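# Seat both shakers upright in a flat holder's wells

## Task

Place every shaker standing upright in a separate well of the holder, with the holder resting flat on the table, and finish with neither hand touching anything.

## Robot and tools

Robot: two arms, left_arm (base near x +0.009, y +0.354, z +0.033 m) and right_arm (base near x -0.038, y -0.295, z +0.031 m), each ending in a five-jointed-style dexterous hand with index, middle, ring and thumb. right_arm has a right hand, left_arm a mirrored left hand. Scene frame: origin at table-top height halfway between the nominal bases, +z up, +x forward over the table, +y toward left_arm. Image left/right does not match arm names.

Hand point axes (right hand): +z runs along straightened fingers toward the tips, +y points out of the palm face, +x crosses the palm away from the thumb. On the left hand +x points toward the thumb instead. A rigid mast near the wrist on the palm side can collide with things. Finger tips carry short rubber caps. The palm face sits at y = -0.062 m in these axes.

execute_actions(actions, cameras). actions is a list of actions run one after another; each action lasts 0.5 s and is a table of 1 to 15 rows, one row per 1/30 s step; if fewer than 15 rows, the final row repeats. Every row is a single flat list of exactly 48 numbers, each in [-1, 1], covering both arms even when one is idle:
1-6 left_arm dx, dy, dz, rx, ry, rz; 7-22 left hand motor goals; 23 left current_limit; 24 left speed; 25-30 right_arm dx, dy, dz, rx, ry, rz; 31-46 right hand motor goals; 47 right current_limit; 48 right speed.

Arm numbers are offsets, not poses: each row gives a displacement from that arm's Hand target as it stood when the action began, expressed in the Hand target's own axes (not scene axes). All rows of one action refer to the same starting target, so they are not cumulative within an action, but each new action or call starts from the updated target, so sending the same offset again moves further. Scale: 1.0 equals 0.6 m for dx, dy, dz and 180 degrees for rotation; rx, ry, rz form one rotation vector. All zeros re-requests the current target. Orientation is limited each step to within 40 degrees of the measured one. The hand often stops short of the target, and the elbow sags with load; if it rests short, send the remaining gap as a further offset (command a bit higher to compensate sag). Very small moves may not begin.

Hand motor goals are absolute positions, each scaled between that hinge's two stops. Order: index_mcp, index_abd, index_pip, index_dip, middle_mcp, middle_abd, middle_pip, middle_dip, ring_mcp, ring_abd, ring_pip, ring_dip, thumb_cmc, thumb_axl, thumb_mcp, thumb_ipl. Straight values: _mcp +0.75, _abd 0.00, _pip +0.58, _dip +0.70, thumb_cmc +0.71, thumb_axl +0.68, thumb_mcp +0.23, thumb_ipl +0.17. Lower numbers curl fingers toward the palm; lower _abd swings a finger away from the thumb; lower thumb_cmc brings the thumb around in front of the palm. A 0 is a real goal; to keep a hand unchanged, resend its hand_goal values plus its current_limit and speed. current_limit maps -1..+1 to 0..550 mA (minimum 11 mA); very low values may leave fingers too weak to lift. speed maps to (speed+1)/2 of 8.5 rad/s. Initial values: current_limit +0.4, speed -0.6; settings persist. Grip force exists only while a goal lies past the object's surface.

cameras: list of names (cam_high, cam_low, cam_left_wrist, cam_right_wrist), ["all"], or [] for none; omitted or null gives all cameras only when actions is empty. An unknown name invalidates the call. An empty actions list returns state and images without moving.

zoom_image(camera, region): enlarges a rectangle [x0, y0, x1, y1] in pixels (origin top-left, at most 504 by 504) of that camera's newest full image. Images are 672x504.

finished_scene(scene): closes the current scene (number 1 or 2) irreversibly and reports success; any later calls in the same reply apply to the next scene. Call it only once shakers stand in wells and both hands are clear.

Results: per arm end_effector_position (m) and end_effector_quat_wxyz in the scene frame (may be off by a few cm); Hand target (the base for the next offsets); joint positions, velocities (possibly reported as within noise), torques (include arm weight; values 3 and 4 wrap at ±28 N m). Per hand, one entry per motor in the order above: hand_goal, hand_measured, hand_current_ma (positive pushes toward -1), hand_state (moving, goal, blocked, overload), plus hand_current_limit and hand_speed.

Joint ranges (rad): waist ±2.880, shoulder 0 to 3.142, elbow 0 to 3.019, wrist pitch -1.693 to 1.571, wrist yaw ±1.571, wrist roll ±2.094.

Cautions: keep every object on the table; don't drop shakers or release them while moving; avoid slamming into the table, holder or camera stand. Never let the arms or hands press on each other, including one hand gripping the other's fingers. A finger motor drawing 495 mA or more for about 5 s shuts down for 10 s; keep grips moderate. Holding loads, stretching out, or pushing toward unreachable poses heats joints; a MOTOR HOT line warns, and at 100 °C the arm goes limp for 30 s or more. While the arm is stopped, hand commands are discarded. The robot keeps executing the last command while you deliberate, and objects may be nudged unexpectedly.

Each tool is called after "Request:" as name(argument=value, ...), one argument or row to a line, values as JSON.

## Session

Request:
execute_actions(
  actions=[],
)

Scene clock: 0.00 s.
left_arm: end_effector_position=(+0.0723, +0.0439, +0.2134) hand_goal=(+0.754, +0.000, +0.576, +0.696, +0.754, +0.000, +0.576, +0.696, +0.754, +0.000, +0.576, +0.696, +0.714, +0.678, +0.226, +0.168) hand_measured=(+0.754, +0.000, +0.576, +0.696, +0.754, +0.000, +0.576, +0.696, +0.754, +0.000, +0.576, +0.696, +0.714, +0.678, +0.226, +0.168) hand_current_ma=(+0, +0, +0, +0, +0, +0, +0, +0, +0, +0, +0, +0, +0, +0, +0, +0) hand_state=(goal, goal, goal, goal, goal, goal, goal, goal, goal, goal, goal, goal, goal, goal, goal, goal) hand_current_limit=0.40 hand_speed=-0.60 end_effector_quat_wxyz=(+0.168, +0.888, +0.429, +0.007) | right_arm: end_effector_position=(+0.1573, -0.4694, +0.2974) hand_goal=(+0.754, +0.000, +0.576, +0.696, +0.754, +0.000, +0.576, +0.696, +0.754, +0.000, +0.576, +0.696, +0.714, +0.678, +0.226, +0.168) hand_measured=(+0.754, +0.000, +0.576, +0.696, +0.754, +0.000, +0.576, +0.696, +0.754, +0.000, +0.576, +0.696, +0.714, +0.678, +0.226, +0.168) hand_current_ma=(+0, +0, +0, +0, +0, +0, +0, +0, +0, +0, +0, +0, +0, +0, +0, +0) hand_state=(goal, goal, goal, goal, goal, goal, goal, goal, goal, goal, goal, goal, goal, goal, goal, goal) hand_current_limit=0.40 hand_speed=-0.60 end_effector_quat_wxyz=(+0.282, +0.957, +0.047, -0.052)
Joint positions: left_arm=[-1.761 0.894 0.695 -1.104 -0.208 -1.054] | right_arm=[-0.001 0.916 0.823 -1.544 0.578 1.459]
Joint velocities: within noise
Joint torques (N m): no reading
Heat: left arm: hottest waist 32 °C; right arm: hottest wrist pitch 36 °C.
Hand target: left_arm +0.0709, +0.0361, +0.2259; +0.179, +0.885, +0.429, -0.002 | right_arm +0.1616, -0.4695, +0.3045; +0.282, +0.957, +0.045, -0.042

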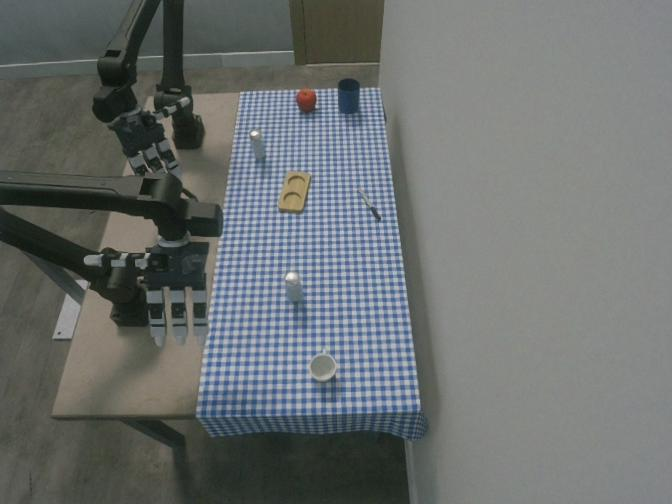

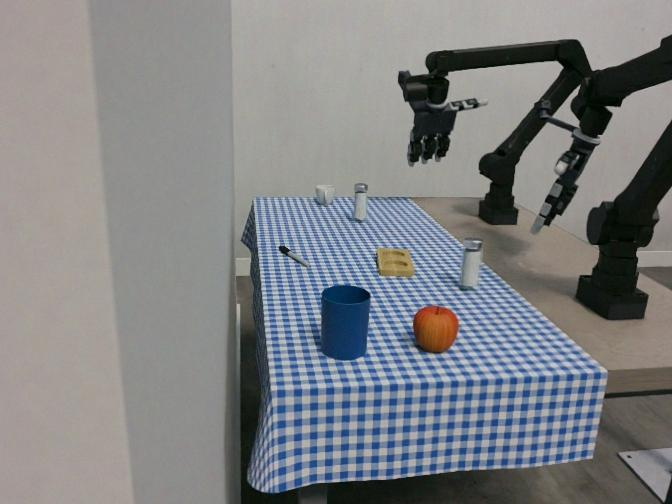

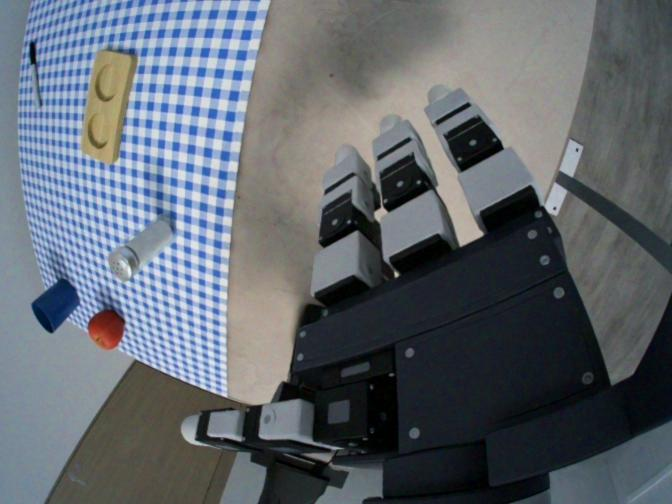

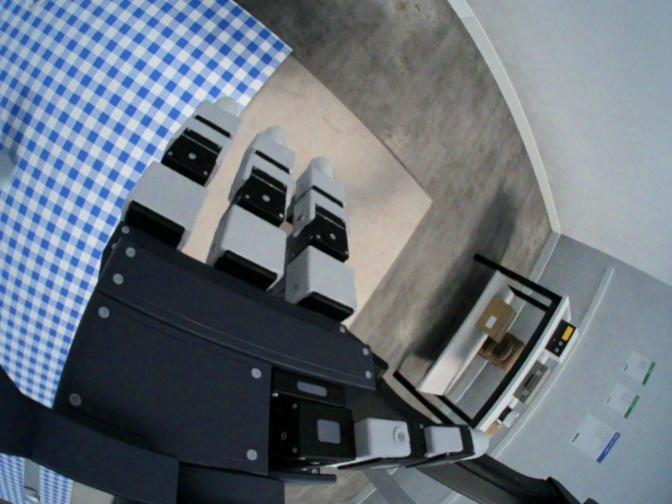

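Request:
zoom_image(
  camera="cam_high",
  region=[200, 80, 400, 230],
)

Request:
zoom_image(
  camera="cam_high",
  region=[200, 230, 400, 380],
)

Request:
zoom_image(
  camera="cam_low",
  region=[310, 170, 510, 320],
)

Request:
zoom_image(
  camera="cam_left_wrist",
  region=[20, 20, 280, 380],
)

Scaled by 2.520 from the camera's 672x504 image, which has a finer 960x720 frame.

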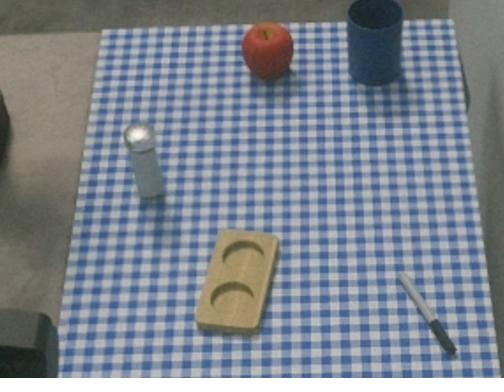

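Scaled by 2.520 from the camera's 672x504 image, which has a finer 960x720 frame.

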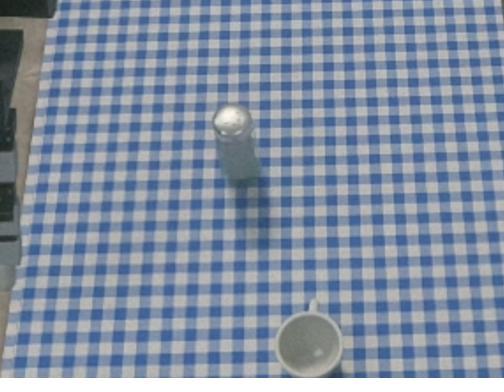

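Scaled by 2.520 from the camera's 672x504 image, which has a finer 960x720 frame.

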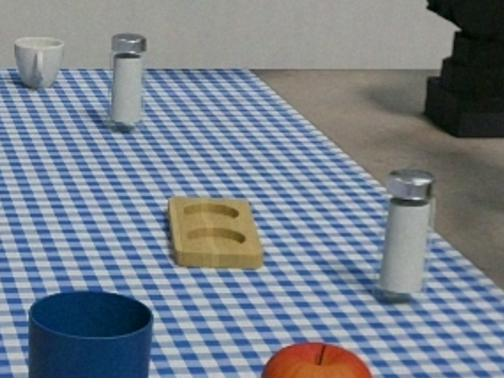

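Scaled by 1.400 from the camera's 672x504 image, which has a finer 960x720 frame.

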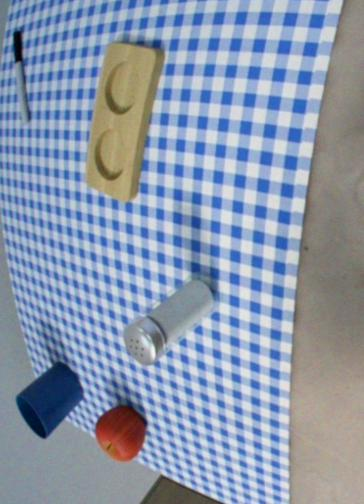

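Request:
execute_actions(
  actions=[
    [[0,0,0,0,0,0,0.75,0,0.58,0.7,0.75,0,0.58,0.7,0.75,0,0.58,0.7,0.71,0.68,0.23,0.17,0.4,-0.6,0.027,-0.045,-0.057,0,0,0,0.75,0,0.58,0.7,0.75,0,0.58,0.7,0.75,0,0.58,0.7,0.71,0.68,0.23,0.17,0.4,-0.6]],
    [[0,0,0,0,0,0,0.75,0,0.58,0.7,0.75,0,0.58,0.7,0.75,0,0.58,0.7,0.71,0.68,0.23,0.17,0.4,-0.6,0.027,-0.045,-0.057,0,0,0,0.75,0,0.58,0.7,0.75,0,0.58,0.7,0.75,0,0.58,0.7,0.71,0.68,0.23,0.17,0.4,-0.6]],
    [[0,0,0,0,0,0,0.75,0,0.58,0.7,0.75,0,0.58,0.7,0.75,0,0.58,0.7,0.71,0.68,0.23,0.17,0.4,-0.6,0.027,-0.045,-0.057,0,0,0,0.75,0,0.58,0.7,0.75,0,0.58,0.7,0.75,0,0.58,0.7,0.71,0.68,0.23,0.17,0.4,-0.6]],
    [[0,0,0,0,0,0,0.75,0,0.58,0.7,0.75,0,0.58,0.7,0.75,0,0.58,0.7,0.71,0.68,0.23,0.17,0.4,-0.6,0.027,-0.045,-0.057,0,0,0,0.75,0,0.58,0.7,0.75,0,0.58,0.7,0.75,0,0.58,0.7,0.71,0.68,0.23,0.17,0.4,-0.6]],
  ],
  cameras=["cam_high","cam_low"],
)

Scene clock: 143.27 s.
left_arm: end_effector_position=(+0.0723, +0.0439, +0.2134) hand_goal=(+0.750, +0.000, +0.580, +0.700, +0.750, +0.000, +0.580, +0.700, +0.750, +0.000, +0.580, +0.700, +0.710, +0.680, +0.230, +0.170) hand_measured=(+0.754, +0.000, +0.578, +0.698, +0.754, +0.000, +0.578, +0.698, +0.754, +0.000, +0.578, +0.698, +0.714, +0.678, +0.224, +0.168) hand_current_ma=(+11, +0, -5, -7, +11, +0, -6, -7, +11, +0, -6, -7, +14, -7, -25, -9) hand_state=(goal, goal, goal, goal, goal, goal, goal, goal, goal, goal, goal, goal, goal, goal, goal, goal) hand_current_limit=0.40 hand_speed=-0.60 end_effector_quat_wxyz=(+0.168, +0.888, +0.429, +0.007) | right_arm: end_effector_position=(+0.2142, -0.3114, +0.3414) hand_goal=(+0.750, +0.000, +0.580, +0.700, +0.750, +0.000, +0.580, +0.700, +0.750, +0.000, +0.580, +0.700, +0.710, +0.680, +0.230, +0.170) hand_measured=(+0.754, +0.000, +0.578, +0.698, +0.754, +0.000, +0.578, +0.698, +0.754, +0.000, +0.578, +0.698, +0.716, +0.678, +0.224, +0.168) hand_current_ma=(+1, +0, +0, +0, +1, +0, +0, +0, +1, +0, +0, +0, +2, +0, -2, -1) hand_state=(goal, goal, goal, goal, goal, goal, goal, goal, goal, goal, goal, goal, goal, goal, goal, goal) hand_current_limit=0.40 hand_speed=-0.60 end_effector_quat_wxyz=(+0.255, +0.962, +0.069, +0.070)
Joint positions: left_arm=[-1.761 0.894 0.695 -1.104 -0.208 -1.054] | right_arm=[0.578 1.083 1.072 -1.682 0.522 2.008]
Joint torques (N m): left_arm=[-0.85 -3.96 9.22 0.87 -0.4 0.15] | right_arm=[0.62 -3.31 11.23 -0.77 0.44 0.18]
Heat: left arm: hottest elbow 39 °C; right arm: hottest elbow 39 °C.
Hand target: left_arm +0.0709, +0.0361, +0.2259; +0.179, +0.885, +0.429, -0.002 | right_arm +0.2218, -0.3007, +0.3541; +0.283, +0.957, +0.045, -0.042
Off the commanded pose: left_arm 0.015 m, 2 deg | right_arm 0.018 m, 14 deg.
joint sent to its limit (right arm) — joint 4 (wrist pitch), lower limit. The joint targets are off in orientation, not in position.
Images, in order (width x height): cam_high 672x504, cam_low 672x504.

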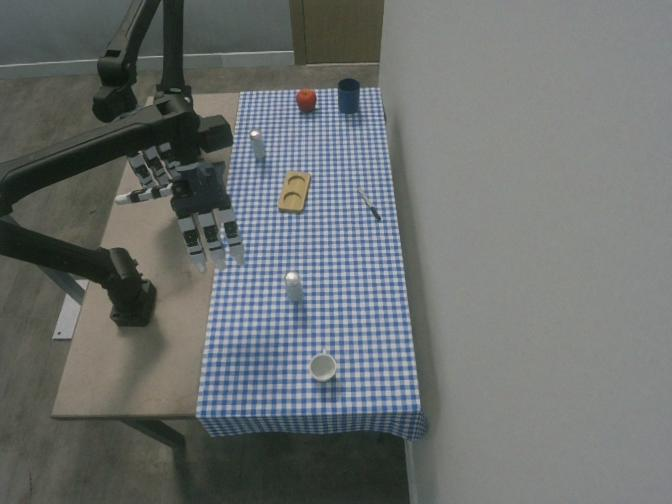

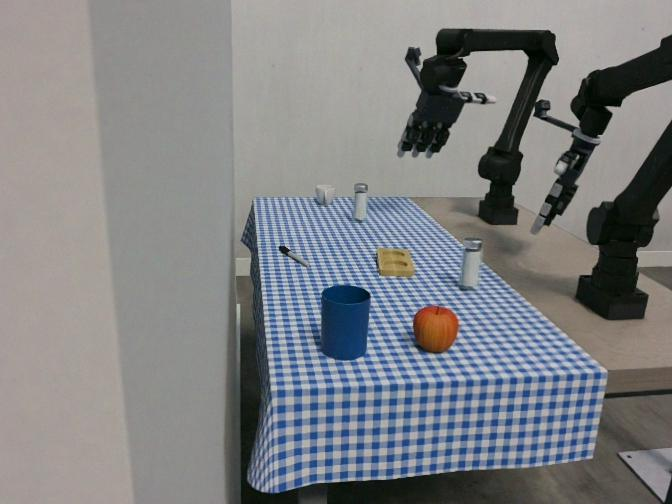

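Request:
execute_actions(
  actions=[
    [[0,0,0,0,0,0,0.75,0,0.58,0.7,0.75,0,0.58,0.7,0.75,0,0.58,0.7,0.71,0.68,0.23,0.17,0.4,-0.6,0,0,0,0.024,0.102,0.033,0.75,0,0.58,0.7,0.75,0,0.58,0.7,0.75,0,0.58,0.7,0.4,0.68,0.23,0.17,0.4,-0.6]],
    [[0,0,0,0,0,0,0.75,0,0.58,0.7,0.75,0,0.58,0.7,0.75,0,0.58,0.7,0.71,0.68,0.23,0.17,0.4,-0.6,0,0,0,0.024,0.102,0.033,0.75,0,0.58,0.7,0.75,0,0.58,0.7,0.75,0,0.58,0.7,0.1,0.68,0.23,0.17,0.4,-0.6]],
    [[0,0,0,0,0,0,0.75,0,0.58,0.7,0.75,0,0.58,0.7,0.75,0,0.58,0.7,0.71,0.68,0.23,0.17,0.4,-0.6,0,0,0,0.024,0.102,0.033,0.75,0,0.58,0.7,0.75,0,0.58,0.7,0.75,0,0.58,0.7,-0.2,0.68,0.23,0.17,0.4,-0.6]],
    [[0,0,0,0,0,0,0.75,0,0.58,0.7,0.75,0,0.58,0.7,0.75,0,0.58,0.7,0.71,0.68,0.23,0.17,0.4,-0.6,0,0,0,0.024,0.102,0.033,0.75,0,0.58,0.7,0.75,0,0.58,0.7,0.75,0,0.58,0.7,-0.57,0.68,0.23,0.17,0.4,-0.6]],
    [[0,0,0,0,0,0,0.75,0,0.58,0.7,0.75,0,0.58,0.7,0.75,0,0.58,0.7,0.71,0.68,0.23,0.17,0.4,-0.6,0,0,0,0.024,0.102,0.033,0.75,0,0.58,0.7,0.75,0,0.58,0.7,0.75,0,0.58,0.7,-0.57,0.68,0.23,0.17,0.4,-0.6]],
    [[0,0,0,0,0,0,0.75,0,0.58,0.7,0.75,0,0.58,0.7,0.75,0,0.58,0.7,0.71,0.68,0.23,0.17,0.4,-0.6,0,0,0,0,0,0,0.75,0,0.58,0.7,0.75,0,0.58,0.7,0.75,0,0.58,0.7,-0.57,0.68,0.23,0.17,0.4,-0.6]],
  ],
  cameras=["all"],
)

Scene clock: 154.87 s.
left_arm: end_effector_position=(+0.0723, +0.0439, +0.2134) hand_goal=(+0.750, +0.000, +0.580, +0.700, +0.750, +0.000, +0.580, +0.700, +0.750, +0.000, +0.580, +0.700, +0.710, +0.680, +0.230, +0.170) hand_measured=(+0.754, +0.000, +0.578, +0.698, +0.754, +0.000, +0.578, +0.698, +0.754, +0.000, +0.578, +0.698, +0.714, +0.678, +0.224, +0.168) hand_current_ma=(+11, +0, -5, -7, +11, +0, -6, -7, +11, +0, -6, -7, +14, -7, -25, -9) hand_state=(goal, goal, goal, goal, goal, goal, goal, goal, goal, goal, goal, goal, goal, goal, goal, goal) hand_current_limit=0.40 hand_speed=-0.60 end_effector_quat_wxyz=(+0.168, +0.888, +0.429, +0.007) | right_arm: end_effector_position=(+0.2227, -0.3017, +0.3522) hand_goal=(+0.750, +0.000, +0.580, +0.700, +0.750, +0.000, +0.580, +0.700, +0.750, +0.000, +0.580, +0.700, -0.570, +0.680, +0.230, +0.170) hand_measured=(+0.752, +0.002, +0.578, +0.698, +0.752, +0.002, +0.578, +0.698, +0.752, +0.002, +0.578, +0.698, -0.552, +0.678, +0.228, +0.168) hand_current_ma=(+0, +0, +0, +0, +0, +0, +0, +0, +0, +0, +0, +0, +11, +0, -1, +0) hand_state=(goal, goal, goal, goal, goal, goal, goal, goal, goal, goal, goal, goal, goal, goal, goal, goal) hand_current_limit=0.40 hand_speed=-0.60 end_effector_quat_wxyz=(+0.007, +0.715, -0.001, +0.699)
Joint positions: left_arm=[-1.761 0.894 0.695 -1.104 -0.208 -1.054] | right_arm=[0.77 0.234 0.405 -0.202 0.75 1.584]
Joint torques (N m): left_arm=[-1.32 -3.84 9.46 0.8 -0.46 0.09] | right_arm=[0.26 1.79 8.84 2.32 -0.06 -0.26]
Heat: left arm: hottest elbow 39 °C; right arm: hottest elbow 42 °C.
Hand target: left_arm +0.0709, +0.0361, +0.2259; +0.179, +0.885, +0.429, -0.002 | right_arm +0.2217, -0.3006, +0.3539; +0.003, +0.710, +0.003, +0.705
Off the commanded pose: left_arm 0.015 m, 2 deg | right_arm 0.002 m, 1 deg.

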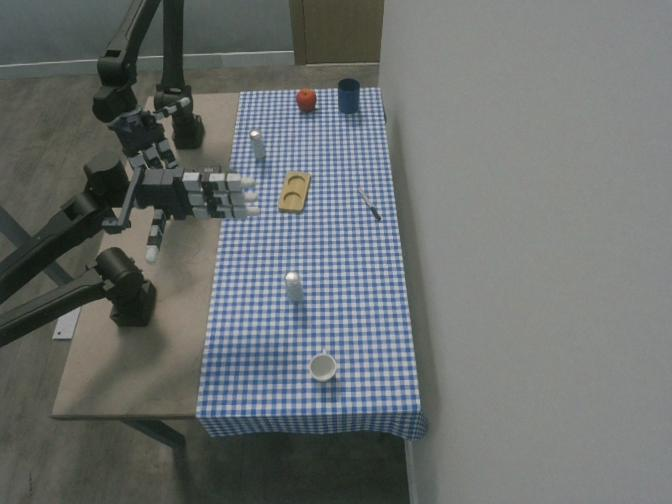

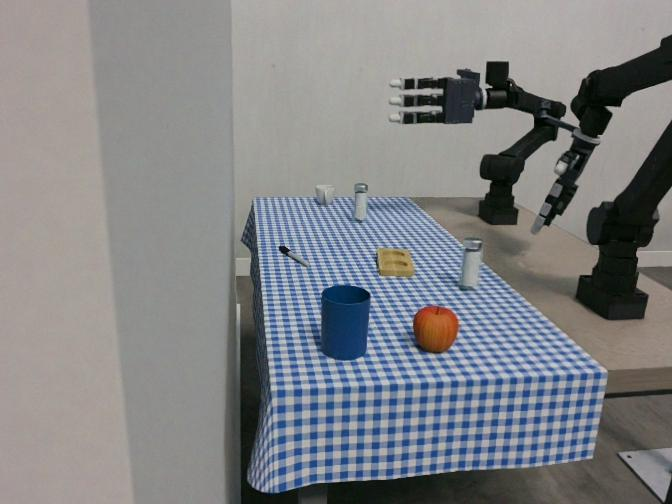

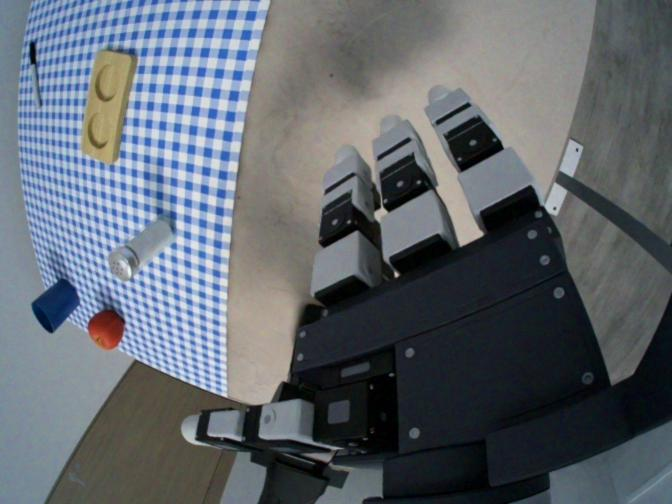

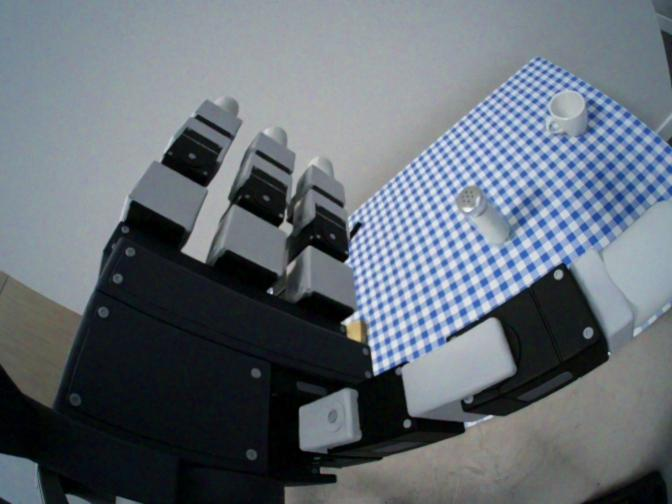

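Request:
zoom_image(
  camera="cam_high",
  region=[100, 150, 310, 330],
)

Request:
zoom_image(
  camera="cam_low",
  region=[370, 50, 550, 230],
)

Request:
zoom_image(
  camera="cam_right_wrist",
  region=[340, 50, 672, 380],
)

Scaled by 2.400 from the camera's 672x504 image, which has a finer 960x720 frame.

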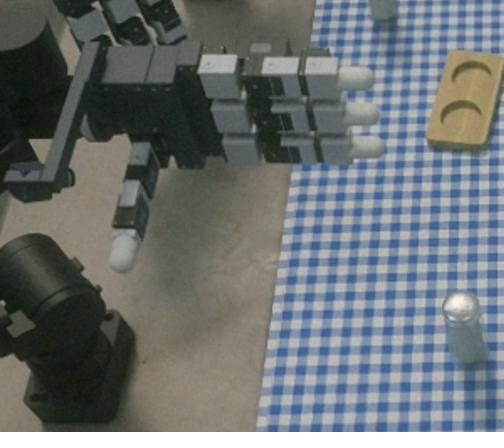

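Scaled by 2.800 from the camera's 672x504 image, which has a finer 960x720 frame.

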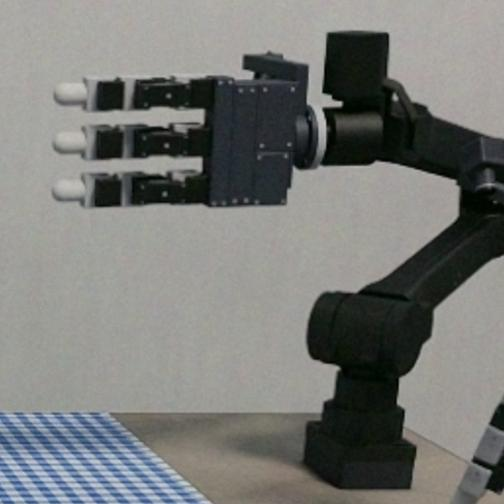

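Scaled by 1.518 from the camera's 672x504 image, which has a finer 960x720 frame.

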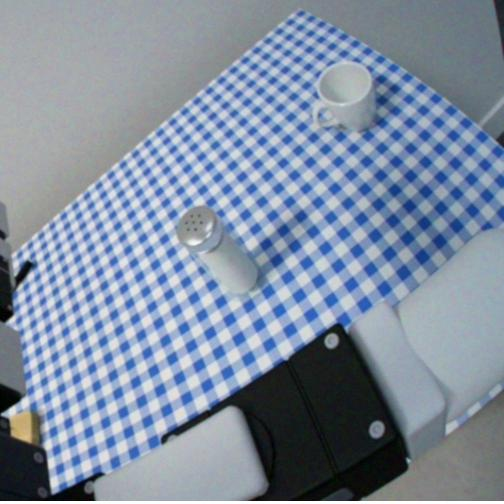

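Request:
execute_actions(
  actions=[
    [[0,0,0,0,0,0,0.75,0,0.58,0.7,0.75,0,0.58,0.7,0.75,0,0.58,0.7,0.71,0.68,0.23,0.17,0.4,-0.6,-0.078,-0.004,0.007,0,0,0,0.75,0,0.58,0.7,0.75,0,0.58,0.7,0.75,0,0.58,0.7,-0.57,0.68,0.23,0.17,0.4,-0.6]],
    [[0,0,0,0,0,0,0.75,0,0.58,0.7,0.75,0,0.58,0.7,0.75,0,0.58,0.7,0.71,0.68,0.23,0.17,0.4,-0.6,-0.078,-0.004,0.007,0,0,0,0.75,0,0.58,0.7,0.75,0,0.58,0.7,0.75,0,0.58,0.7,-0.57,0.68,0.23,0.17,0.4,-0.6]],
    [[0,0,0,0,0,0,0.75,0,0.58,0.7,0.75,0,0.58,0.7,0.75,0,0.58,0.7,0.71,0.68,0.23,0.17,0.4,-0.6,-0.078,-0.004,0.007,0,0,0,0.75,0,0.58,0.7,0.75,0,0.58,0.7,0.75,0,0.58,0.7,-0.57,0.68,0.23,0.17,0.4,-0.6]],
    [[0,0,0,0,0,0,0.75,0,0.58,0.7,0.75,0,0.58,0.7,0.75,0,0.58,0.7,0.71,0.68,0.23,0.17,0.4,-0.6,-0.078,-0.004,0.007,0,0,0,0.75,0,0.58,0.7,0.75,0,0.58,0.7,0.75,0,0.58,0.7,-0.57,0.68,0.23,0.17,0.4,-0.6]],
    [[0,0,0,0,0,0,0.75,0,0.58,0.7,0.75,0,0.58,0.7,0.75,0,0.58,0.7,0.71,0.68,0.23,0.17,0.4,-0.6,-0.078,-0.004,0.007,0,0,0,0.75,0,0.58,0.7,0.75,0,0.58,0.7,0.75,0,0.58,0.7,-0.57,0.68,0.23,0.17,0.4,-0.6]],
  ],
  cameras=["cam_high","cam_low","cam_right_wrist"],
)

Scene clock: 210.50 s.
left_arm: end_effector_position=(+0.0723, +0.0439, +0.2134) hand_goal=(+0.750, +0.000, +0.580, +0.700, +0.750, +0.000, +0.580, +0.700, +0.750, +0.000, +0.580, +0.700, +0.710, +0.680, +0.230, +0.170) hand_measured=(+0.754, +0.000, +0.578, +0.698, +0.754, +0.000, +0.578, +0.698, +0.754, +0.000, +0.578, +0.698, +0.714, +0.678, +0.224, +0.168) hand_current_ma=(+11, +0, -5, -7, +11, +0, -6, -7, +11, +0, -6, -7, +14, -7, -25, -9) hand_state=(goal, goal, goal, goal, goal, goal, goal, goal, goal, goal, goal, goal, goal, goal, goal, goal) hand_current_limit=0.40 hand_speed=-0.60 end_effector_quat_wxyz=(+0.168, +0.888, +0.429, +0.007) | right_arm: end_effector_position=(+0.2310, -0.2916, +0.2110) hand_goal=(+0.750, +0.000, +0.580, +0.700, +0.750, +0.000, +0.580, +0.700, +0.750, +0.000, +0.580, +0.700, -0.570, +0.680, +0.230, +0.170) hand_measured=(+0.752, +0.002, +0.578, +0.698, +0.752, +0.002, +0.578, +0.698, +0.752, +0.002, +0.578, +0.698, -0.552, +0.678, +0.228, +0.168) hand_current_ma=(+0, +0, +0, +0, +0, +0, +0, +0, +0, +0, +0, +0, +11, +0, -1, +0) hand_state=(goal, goal, goal, goal, goal, goal, goal, goal, goal, goal, goal, goal, goal, goal, goal, goal) hand_current_limit=0.40 hand_speed=-0.60 end_effector_quat_wxyz=(-0.003, +0.715, +0.009, +0.699)
Joint positions: left_arm=[-1.761 0.894 0.695 -1.104 -0.208 -1.054] | right_arm=[0.769 0.352 0.042 0.28 0.721 1.583]
Joint torques (N m): left_arm=[-0.79 -3.49 9.21 0.57 -0.44 0.11] | right_arm=[-0.26 1.44 9.21 1.21 0.08 -0.07]
Heat: left arm: hottest elbow 40 °C; right arm: hottest elbow 44 °C.
Hand target: left_arm +0.0709, +0.0361, +0.2259; +0.179, +0.885, +0.429, -0.002 | right_arm +0.2305, -0.2919, +0.2111; -0.003, +0.715, +0.009, +0.699 (last step not sent: back at the drive's target)
Off the commanded pose: left_arm 0.015 m, 2 deg | right_arm 0.047 m, 0 deg.
pose unreachable (right arm): on one or more control steps of this call, first in action 3 (counted from 0), this arm could not follow its commanded pose, so it was not sent that pose on those steps. It may still have moved: this result reports where it is.
cause: moving toward the commanded pose would bring two parts of the arm too close to each other (joints 2 (shoulder) and 3 (elbow) lie between them).
Images, in order (width x height): cam_high 672x504, cam_low 672x504, cam_right_wrist 672x504.

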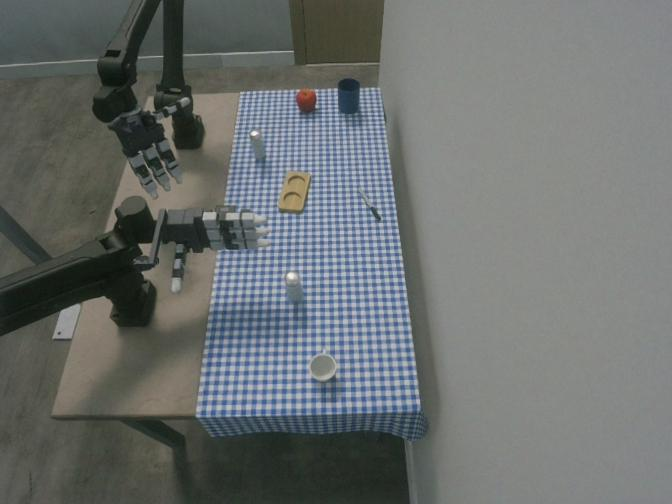

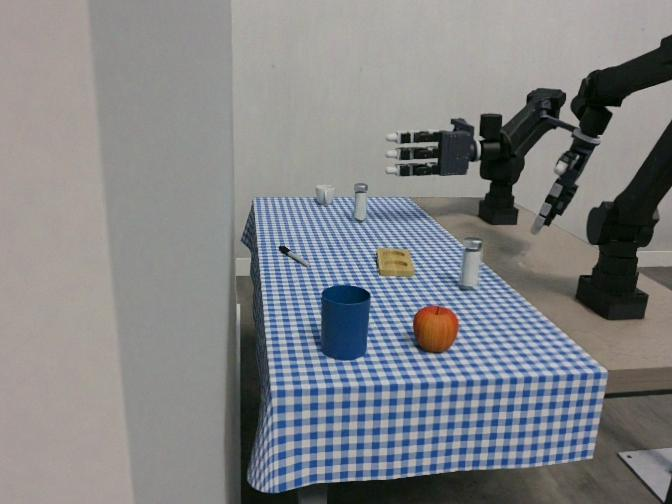

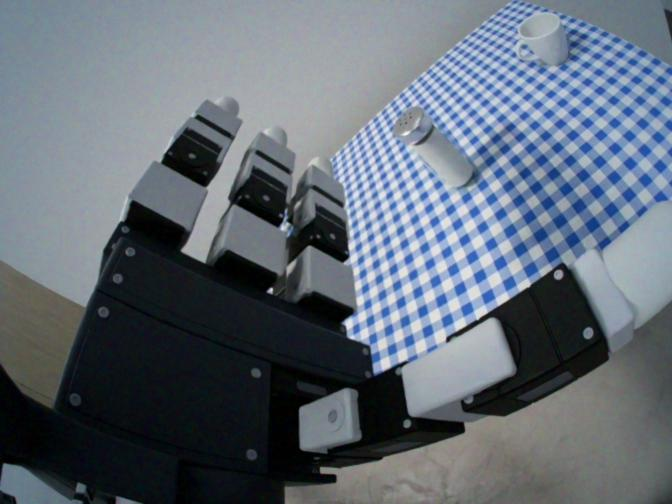

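Request:
execute_actions(
  actions=[
    [[0,0,0,0,0,0,0.75,0,0.58,0.7,0.75,0,0.58,0.7,0.75,0,0.58,0.7,0.71,0.68,0.23,0.17,0.4,-0.6,0,-0.068,0.083,0,0,0,0.75,0,0.58,0.7,0.75,0,0.58,0.7,0.75,0,0.58,0.7,-0.57,0.68,0.23,0.17,0.4,-0.6]],
    [[0,0,0,0,0,0,0.75,0,0.58,0.7,0.75,0,0.58,0.7,0.75,0,0.58,0.7,0.71,0.68,0.23,0.17,0.4,-0.6,0,-0.068,0.083,0,0,0,0.75,0,0.58,0.7,0.75,0,0.58,0.7,0.75,0,0.58,0.7,-0.57,0.68,0.23,0.17,0.4,-0.6]],
    [[0,0,0,0,0,0,0.75,0,0.58,0.7,0.75,0,0.58,0.7,0.75,0,0.58,0.7,0.71,0.68,0.23,0.17,0.4,-0.6,0,-0.068,0.083,0,0,0,0.75,0,0.58,0.7,0.75,0,0.58,0.7,0.75,0,0.58,0.7,-0.57,0.68,0.23,0.17,0.4,-0.6]],
    [[0,0,0,0,0,0,0.75,0,0.58,0.7,0.75,0,0.58,0.7,0.75,0,0.58,0.7,0.71,0.68,0.23,0.17,0.4,-0.6,-0.06,0,0,0,0,0,0.75,0,0.58,0.7,0.75,0,0.58,0.7,0.75,0,0.58,0.7,-0.57,0.68,0.23,0.17,0.4,-0.6]],
    [[0,0,0,0,0,0,0.75,0,0.58,0.7,0.75,0,0.58,0.7,0.75,0,0.58,0.7,0.71,0.68,0.23,0.17,0.4,-0.6,-0.06,0,0,0,0,0,0.75,0,0.58,0.7,0.75,0,0.58,0.7,0.75,0,0.58,0.7,-0.57,0.68,0.23,0.17,0.4,-0.6]],
    [[0,0,0,0,0,0,0.75,0,0.58,0.7,0.75,0,0.58,0.7,0.75,0,0.58,0.7,0.71,0.68,0.23,0.17,0.4,-0.6,-0.06,0,0,0,0,0,0.75,0,0.58,0.7,0.75,0,0.58,0.7,0.75,0,0.58,0.7,-0.57,0.68,0.23,0.17,0.4,-0.6]],
  ],
  cameras=["cam_high","cam_low","cam_right_wrist"],
)

Scene clock: 222.93 s.
left_arm: end_effector_position=(+0.0723, +0.0439, +0.2134) hand_goal=(+0.750, +0.000, +0.580, +0.700, +0.750, +0.000, +0.580, +0.700, +0.750, +0.000, +0.580, +0.700, +0.710, +0.680, +0.230, +0.170) hand_measured=(+0.754, +0.000, +0.578, +0.698, +0.754, +0.000, +0.578, +0.698, +0.754, +0.000, +0.578, +0.698, +0.714, +0.678, +0.224, +0.168) hand_current_ma=(+11, +0, -5, -7, +11, +0, -6, -7, +11, +0, -6, -7, +14, -7, -25, -9) hand_state=(goal, goal, goal, goal, goal, goal, goal, goal, goal, goal, goal, goal, goal, goal, goal, goal) hand_current_limit=0.40 hand_speed=-0.60 end_effector_quat_wxyz=(+0.168, +0.888, +0.429, +0.007) | right_arm: end_effector_position=(+0.3720, -0.1633, +0.1018) hand_goal=(+0.750, +0.000, +0.580, +0.700, +0.750, +0.000, +0.580, +0.700, +0.750, +0.000, +0.580, +0.700, -0.570, +0.680, +0.230, +0.170) hand_measured=(+0.750, +0.002, +0.578, +0.698, +0.750, +0.002, +0.578, +0.698, +0.750, +0.002, +0.578, +0.698, -0.552, +0.678, +0.228, +0.168) hand_current_ma=(+0, +0, +0, +0, +0, +0, +0, +0, +0, +0, +0, +0, +11, +0, +0, +0) hand_state=(goal, goal, goal, goal, goal, goal, goal, goal, goal, goal, goal, goal, goal, goal, goal, goal) hand_current_limit=0.40 hand_speed=-0.60 end_effector_quat_wxyz=(-0.013, +0.716, +0.009, +0.698)
Joint positions: left_arm=[-1.761 0.894 0.695 -1.104 -0.208 -1.054] | right_arm=[0.765 1.833 0.41 1.392 0.704 1.598]
Joint torques (N m): left_arm=[-0.91 -3.72 9.32 0.75 -0.47 0.11] | right_arm=[-1.26 -7.36 3.26 2.4 0.08 -0.22]
Heat: left arm: hottest elbow 40 °C; right arm: hottest elbow 43 °C.
Hand target: left_arm +0.0709, +0.0361, +0.2259; +0.179, +0.885, +0.429, -0.002 | right_arm +0.3754, -0.1678, +0.0989; -0.003, +0.715, +0.009, +0.699
Off the commanded pose: left_arm 0.015 m, 2 deg | right_arm 0.006 m, 1 deg.
Images, in order (width x height): cam_high 672x504, cam_low 672x504, cam_right_wrist 672x504.

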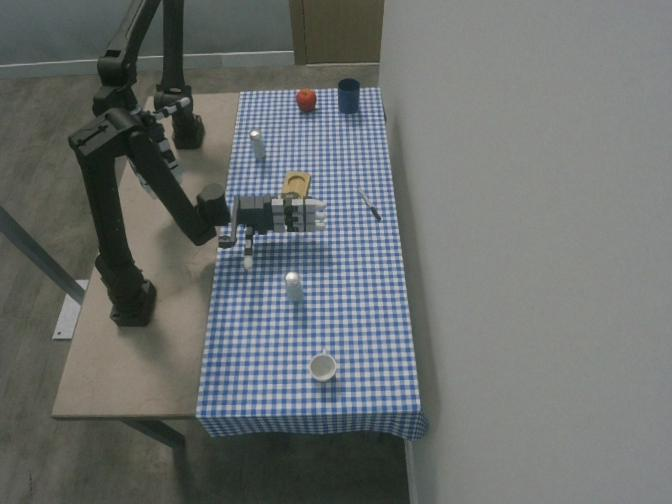

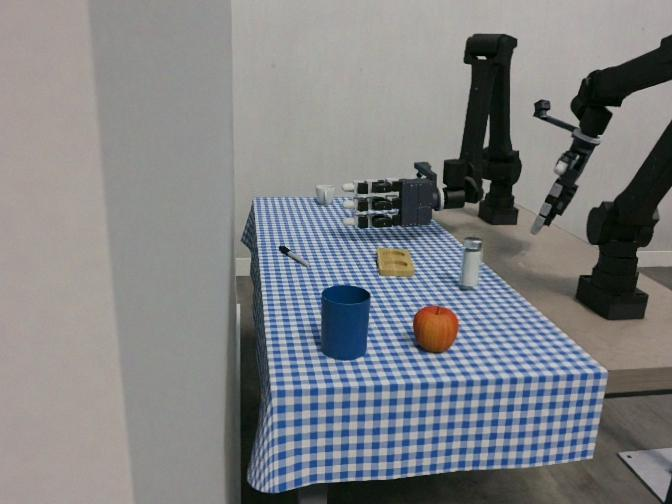

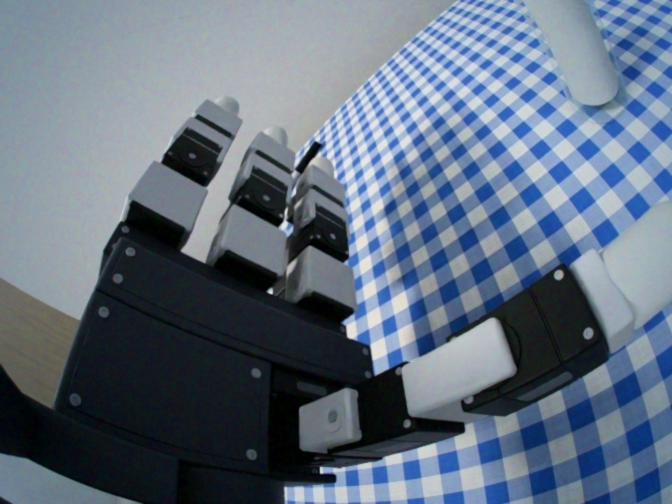

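Request:
zoom_image(
  camera="cam_high",
  region=[220, 170, 360, 310],
)

Scaled by 3.600 from the camera's 672x504 image, which has a finer 960x720 frame.

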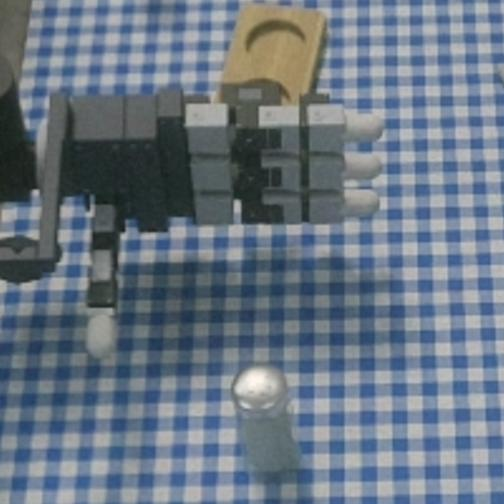

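Request:
execute_actions(
  actions=[
    [[0,0,0,0,0,0,0.75,0,0.58,0.7,0.75,0,0.58,0.7,0.75,0,0.58,0.7,0.71,0.68,0.23,0.17,0.4,-0.6,-0.065,0,0.024,0,0,0,0.75,0,0.58,0.7,0.75,0,0.58,0.7,0.75,0,0.58,0.7,-0.57,0.68,0.23,0.17,0.4,-0.6]],
    [[0,0,0,0,0,0,0.75,0,0.58,0.7,0.75,0,0.58,0.7,0.75,0,0.58,0.7,0.71,0.68,0.23,0.17,0.4,-0.6,0,0.077,0,0,0,0,0.75,0,0.58,0.7,0.75,0,0.58,0.7,0.75,0,0.58,0.7,-0.57,0.68,0.23,0.17,0.4,-0.6]],
    [[0,0,0,0,0,0,0.75,0,0.58,0.7,0.75,0,0.58,0.7,0.75,0,0.58,0.7,0.71,0.68,0.23,0.17,0.4,-0.6,0,0.077,0,0,0,0,0.75,0,0.58,0.7,0.75,0,0.58,0.7,0.75,0,0.58,0.7,-0.57,0.68,0.23,0.17,0.4,-0.6]],
  ],
  cameras=["cam_high","cam_low","cam_right_wrist"],
)

Request:
zoom_image(
  camera="cam_high",
  region=[220, 190, 360, 330],
)

Scene clock: 233.57 s.
left_arm: end_effector_position=(+0.0723, +0.0439, +0.2134) hand_goal=(+0.750, +0.000, +0.580, +0.700, +0.750, +0.000, +0.580, +0.700, +0.750, +0.000, +0.580, +0.700, +0.710, +0.680, +0.230, +0.170) hand_measured=(+0.754, +0.000, +0.578, +0.698, +0.754, +0.000, +0.578, +0.698, +0.754, +0.000, +0.578, +0.698, +0.714, +0.678, +0.224, +0.168) hand_current_ma=(+11, +0, -5, -7, +11, +0, -6, -7, +11, +0, -6, -7, +14, -7, -25, -9) hand_state=(goal, goal, goal, goal, goal, goal, goal, goal, goal, goal, goal, goal, goal, goal, goal, goal) hand_current_limit=0.40 hand_speed=-0.60 end_effector_quat_wxyz=(+0.168, +0.888, +0.429, +0.007) | right_arm: end_effector_position=(+0.3931, -0.2528, +0.0611) hand_goal=(+0.750, +0.000, +0.580, +0.700, +0.750, +0.000, +0.580, +0.700, +0.750, +0.000, +0.580, +0.700, -0.570, +0.680, +0.230, +0.170) hand_measured=(+0.750, -0.022, +0.582, +0.700, +0.750, +0.004, +0.580, +0.698, +0.750, +0.004, +0.580, +0.698, -0.552, +0.678, +0.228, +0.168) hand_current_ma=(+0, -13, +0, +0, +0, +1, +0, +0, +0, +0, +0, +0, +11, +0, +0, +0) hand_state=(goal, blocked, goal, goal, goal, goal, goal, goal, goal, goal, goal, goal, goal, goal, goal, goal) hand_current_limit=0.40 hand_speed=-0.60 end_effector_quat_wxyz=(-0.007, +0.727, +0.007, +0.687)
Joint positions: left_arm=[-1.761 0.894 0.695 -1.104 -0.208 -1.054] | right_arm=[0.48 1.993 0.351 1.581 0.429 1.597]
Joint torques (N m): left_arm=[-1.08 -3.84 9.22 0.72 -0.46 0.15] | right_arm=[-1.32 -9.29 0.69 1.85 -0.04 -0.07]
Heat: left arm: hottest elbow 40 °C; right arm: hottest elbow 41 °C.
Hand target: left_arm +0.0709, +0.0361, +0.2259; +0.179, +0.885, +0.429, -0.002 | right_arm +0.3905, -0.2602, +0.0603; -0.003, +0.715, +0.009, +0.699
Off the commanded pose: left_arm 0.015 m, 2 deg | right_arm 0.008 m, 2 deg.
joint read past its limit (right arm) — joint 4 (wrist pitch), upper limit.
joint sent to its limit (right arm) — joint 4 (wrist pitch), upper limit. The joint targets still meet the commanded pose.
Images, in order (width x height): cam_high 672x504, cam_low 672x504, cam_right_wrist 672x504.

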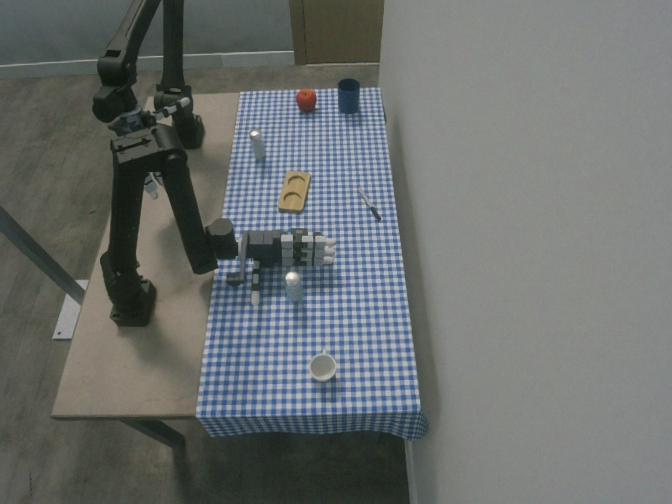

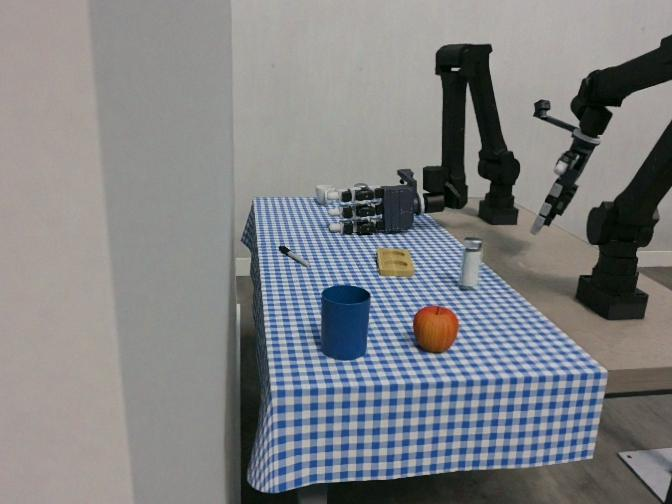

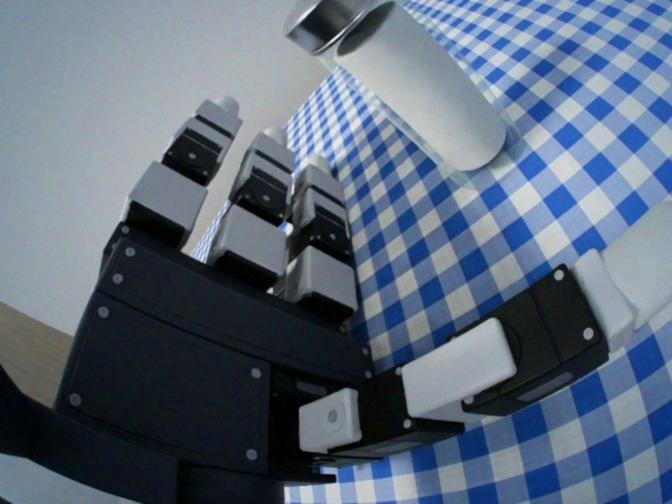

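Scaled by 3.600 from the camera's 672x504 image, which has a finer 960x720 frame.

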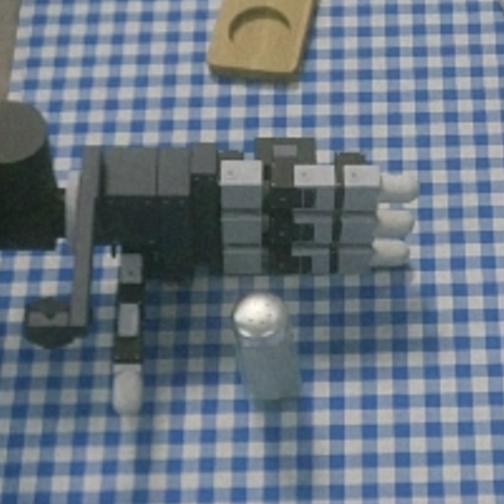

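Request:
zoom_image(
  camera="cam_low",
  region=[300, 160, 480, 290],
)

Request:
zoom_image(
  camera="cam_right_wrist",
  region=[180, 80, 400, 400],
)

Scaled by 2.800 from the camera's 672x504 image, which has a finer 960x720 frame.

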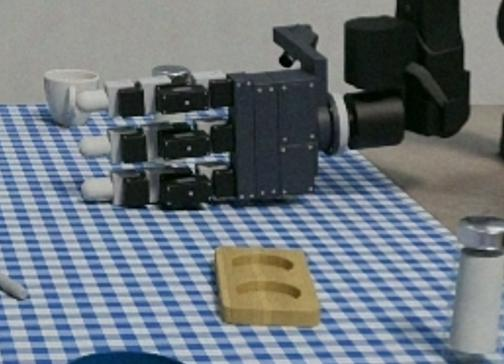

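Scaled by 1.575 from the camera's 672x504 image, which has a finer 960x720 frame.

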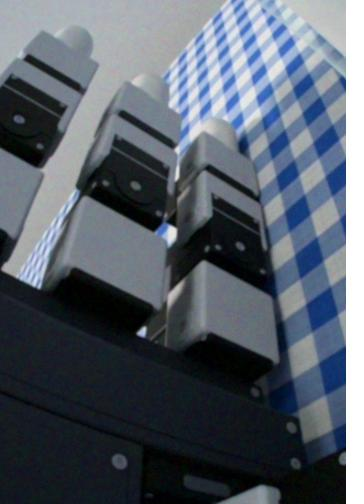

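Request:
execute_actions(
  actions=[
    [[0,0,0,0,0,0,0.75,0,0.58,0.7,0.75,0,0.58,0.7,0.75,0,0.58,0.7,0.71,0.68,0.23,0.17,0.4,-0.6,0.025,0,0,0,0.007,0,0.75,0,0.58,0.7,0.75,0,0.58,0.7,0.75,0,0.58,0.7,-0.57,0.68,0.23,0.17,0.4,-0.6]],
    [[0,0,0,0,0,0,0.75,0,0.58,0.7,0.75,0,0.58,0.7,0.75,0,0.58,0.7,0.71,0.68,0.23,0.17,0.4,-0.6,0,0,0,-0.07,0,0,0.75,0,0.58,0.7,0.75,0,0.58,0.7,0.75,0,0.58,0.7,-0.57,0.68,0.23,0.17,0.4,-0.6]],
    [[0,0,0,0,0,0,0.75,0,0.58,0.7,0.75,0,0.58,0.7,0.75,0,0.58,0.7,0.71,0.68,0.23,0.17,0.4,-0.6,0,0,0,-0.07,0,0,0.75,0,0.58,0.7,0.75,0,0.58,0.7,0.75,0,0.58,0.7,-0.57,0.68,0.23,0.17,0.4,-0.6]],
  ],
  cameras=["cam_high","cam_low","cam_right_wrist"],
)

Request:
zoom_image(
  camera="cam_high",
  region=[220, 190, 360, 330],
)

Request:
zoom_image(
  camera="cam_low",
  region=[300, 160, 480, 290],
)

Scene clock: 251.93 s.
left_arm: end_effector_position=(+0.0723, +0.0439, +0.2134) hand_goal=(+0.750, +0.000, +0.580, +0.700, +0.750, +0.000, +0.580, +0.700, +0.750, +0.000, +0.580, +0.700, +0.710, +0.680, +0.230, +0.170) hand_measured=(+0.754, +0.000, +0.578, +0.698, +0.754, +0.000, +0.578, +0.698, +0.754, +0.000, +0.578, +0.698, +0.714, +0.678, +0.224, +0.168) hand_current_ma=(+11, +0, -5, -7, +11, +0, -6, -7, +11, +0, -6, -7, +14, -7, -25, -9) hand_state=(goal, goal, goal, goal, goal, goal, goal, goal, goal, goal, goal, goal, goal, goal, goal, goal) hand_current_limit=0.40 hand_speed=-0.60 end_effector_quat_wxyz=(+0.168, +0.888, +0.429, +0.007) | right_arm: end_effector_position=(+0.3883, -0.2668, +0.0814) hand_goal=(+0.750, +0.000, +0.580, +0.700, +0.750, +0.000, +0.580, +0.700, +0.750, +0.000, +0.580, +0.700, -0.570, +0.680, +0.230, +0.170) hand_measured=(+0.750, +0.002, +0.582, +0.700, +0.750, +0.004, +0.580, +0.698, +0.750, +0.004, +0.580, +0.698, -0.552, +0.678, +0.228, +0.168) hand_current_ma=(+0, +0, +0, +0, +0, +1, +0, +0, +0, +0, +0, +0, +11, +0, +0, +0) hand_state=(goal, goal, goal, goal, goal, goal, goal, goal, goal, goal, goal, goal, goal, goal, goal, goal) hand_current_limit=0.40 hand_speed=-0.60 end_effector_quat_wxyz=(+0.146, +0.685, -0.157, +0.696)
Joint positions: left_arm=[-1.761 0.894 0.695 -1.104 -0.208 -1.054] | right_arm=[0.561 1.981 0.522 1.479 0.962 1.573]
Joint torques (N m): left_arm=[-1.55 -3.66 9.39 0.87 -0.4 0.1] | right_arm=[0.56 -8.18 3.17 0.98 0.19 -0.2]
Heat: left arm: hottest elbow 41 °C; right arm: hottest elbow 39 °C.
Hand target: left_arm +0.0709, +0.0361, +0.2259; +0.179, +0.885, +0.429, -0.002 | right_arm +0.3908, -0.2602, +0.0752; +0.151, +0.691, -0.146, +0.692
Off the commanded pose: left_arm 0.015 m, 2 deg | right_arm 0.009 m, 2 deg.
Images, in order (width x height): cam_high 672x504, cam_low 672x504, cam_right_wrist 672x504.

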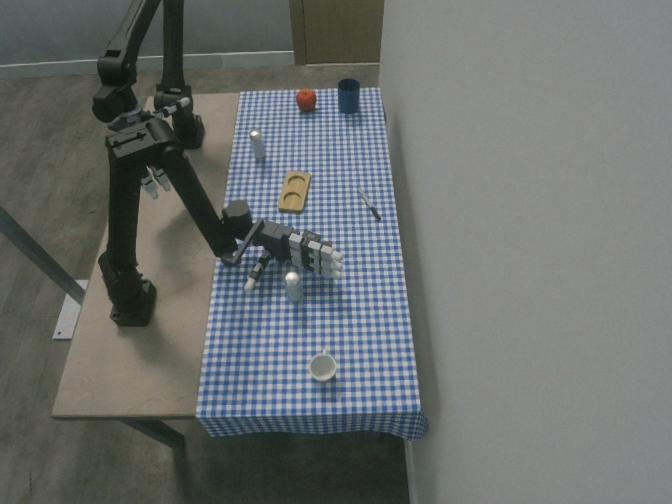

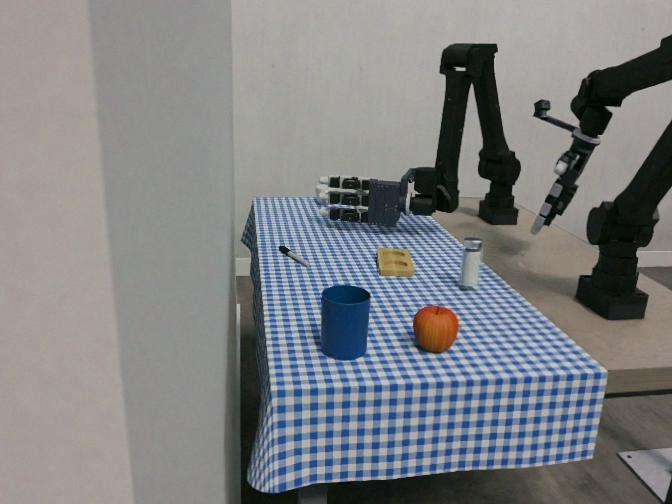

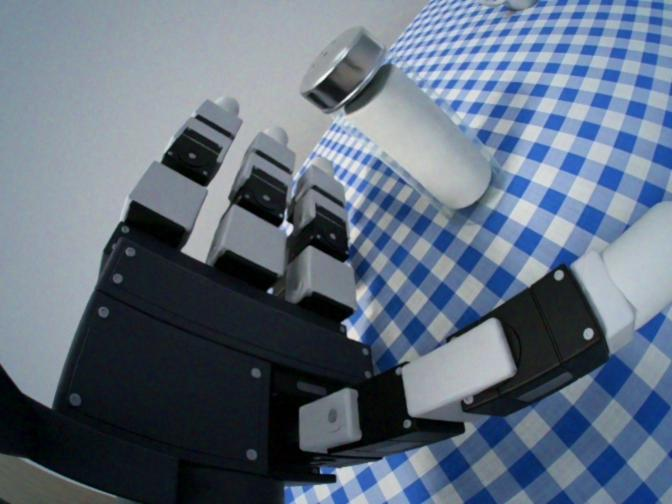

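Scaled by 3.600 from the camera's 672x504 image, which has a finer 960x720 frame.

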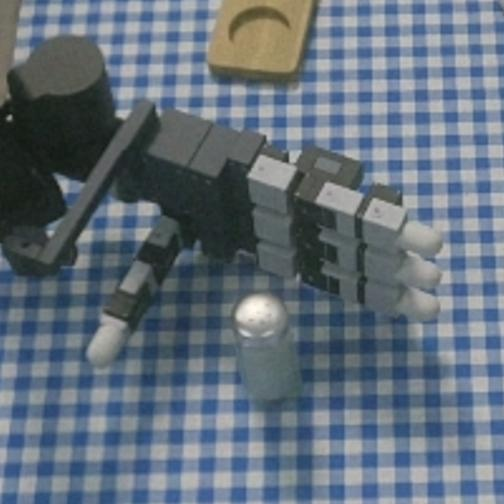

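Scaled by 2.800 from the camera's 672x504 image, which has a finer 960x720 frame.

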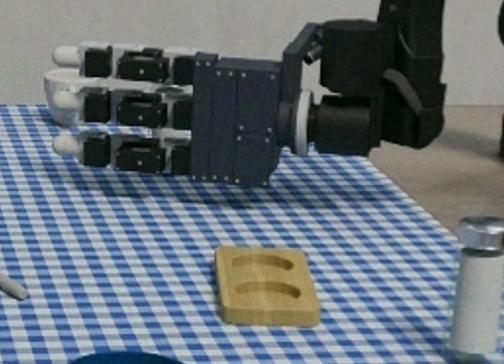

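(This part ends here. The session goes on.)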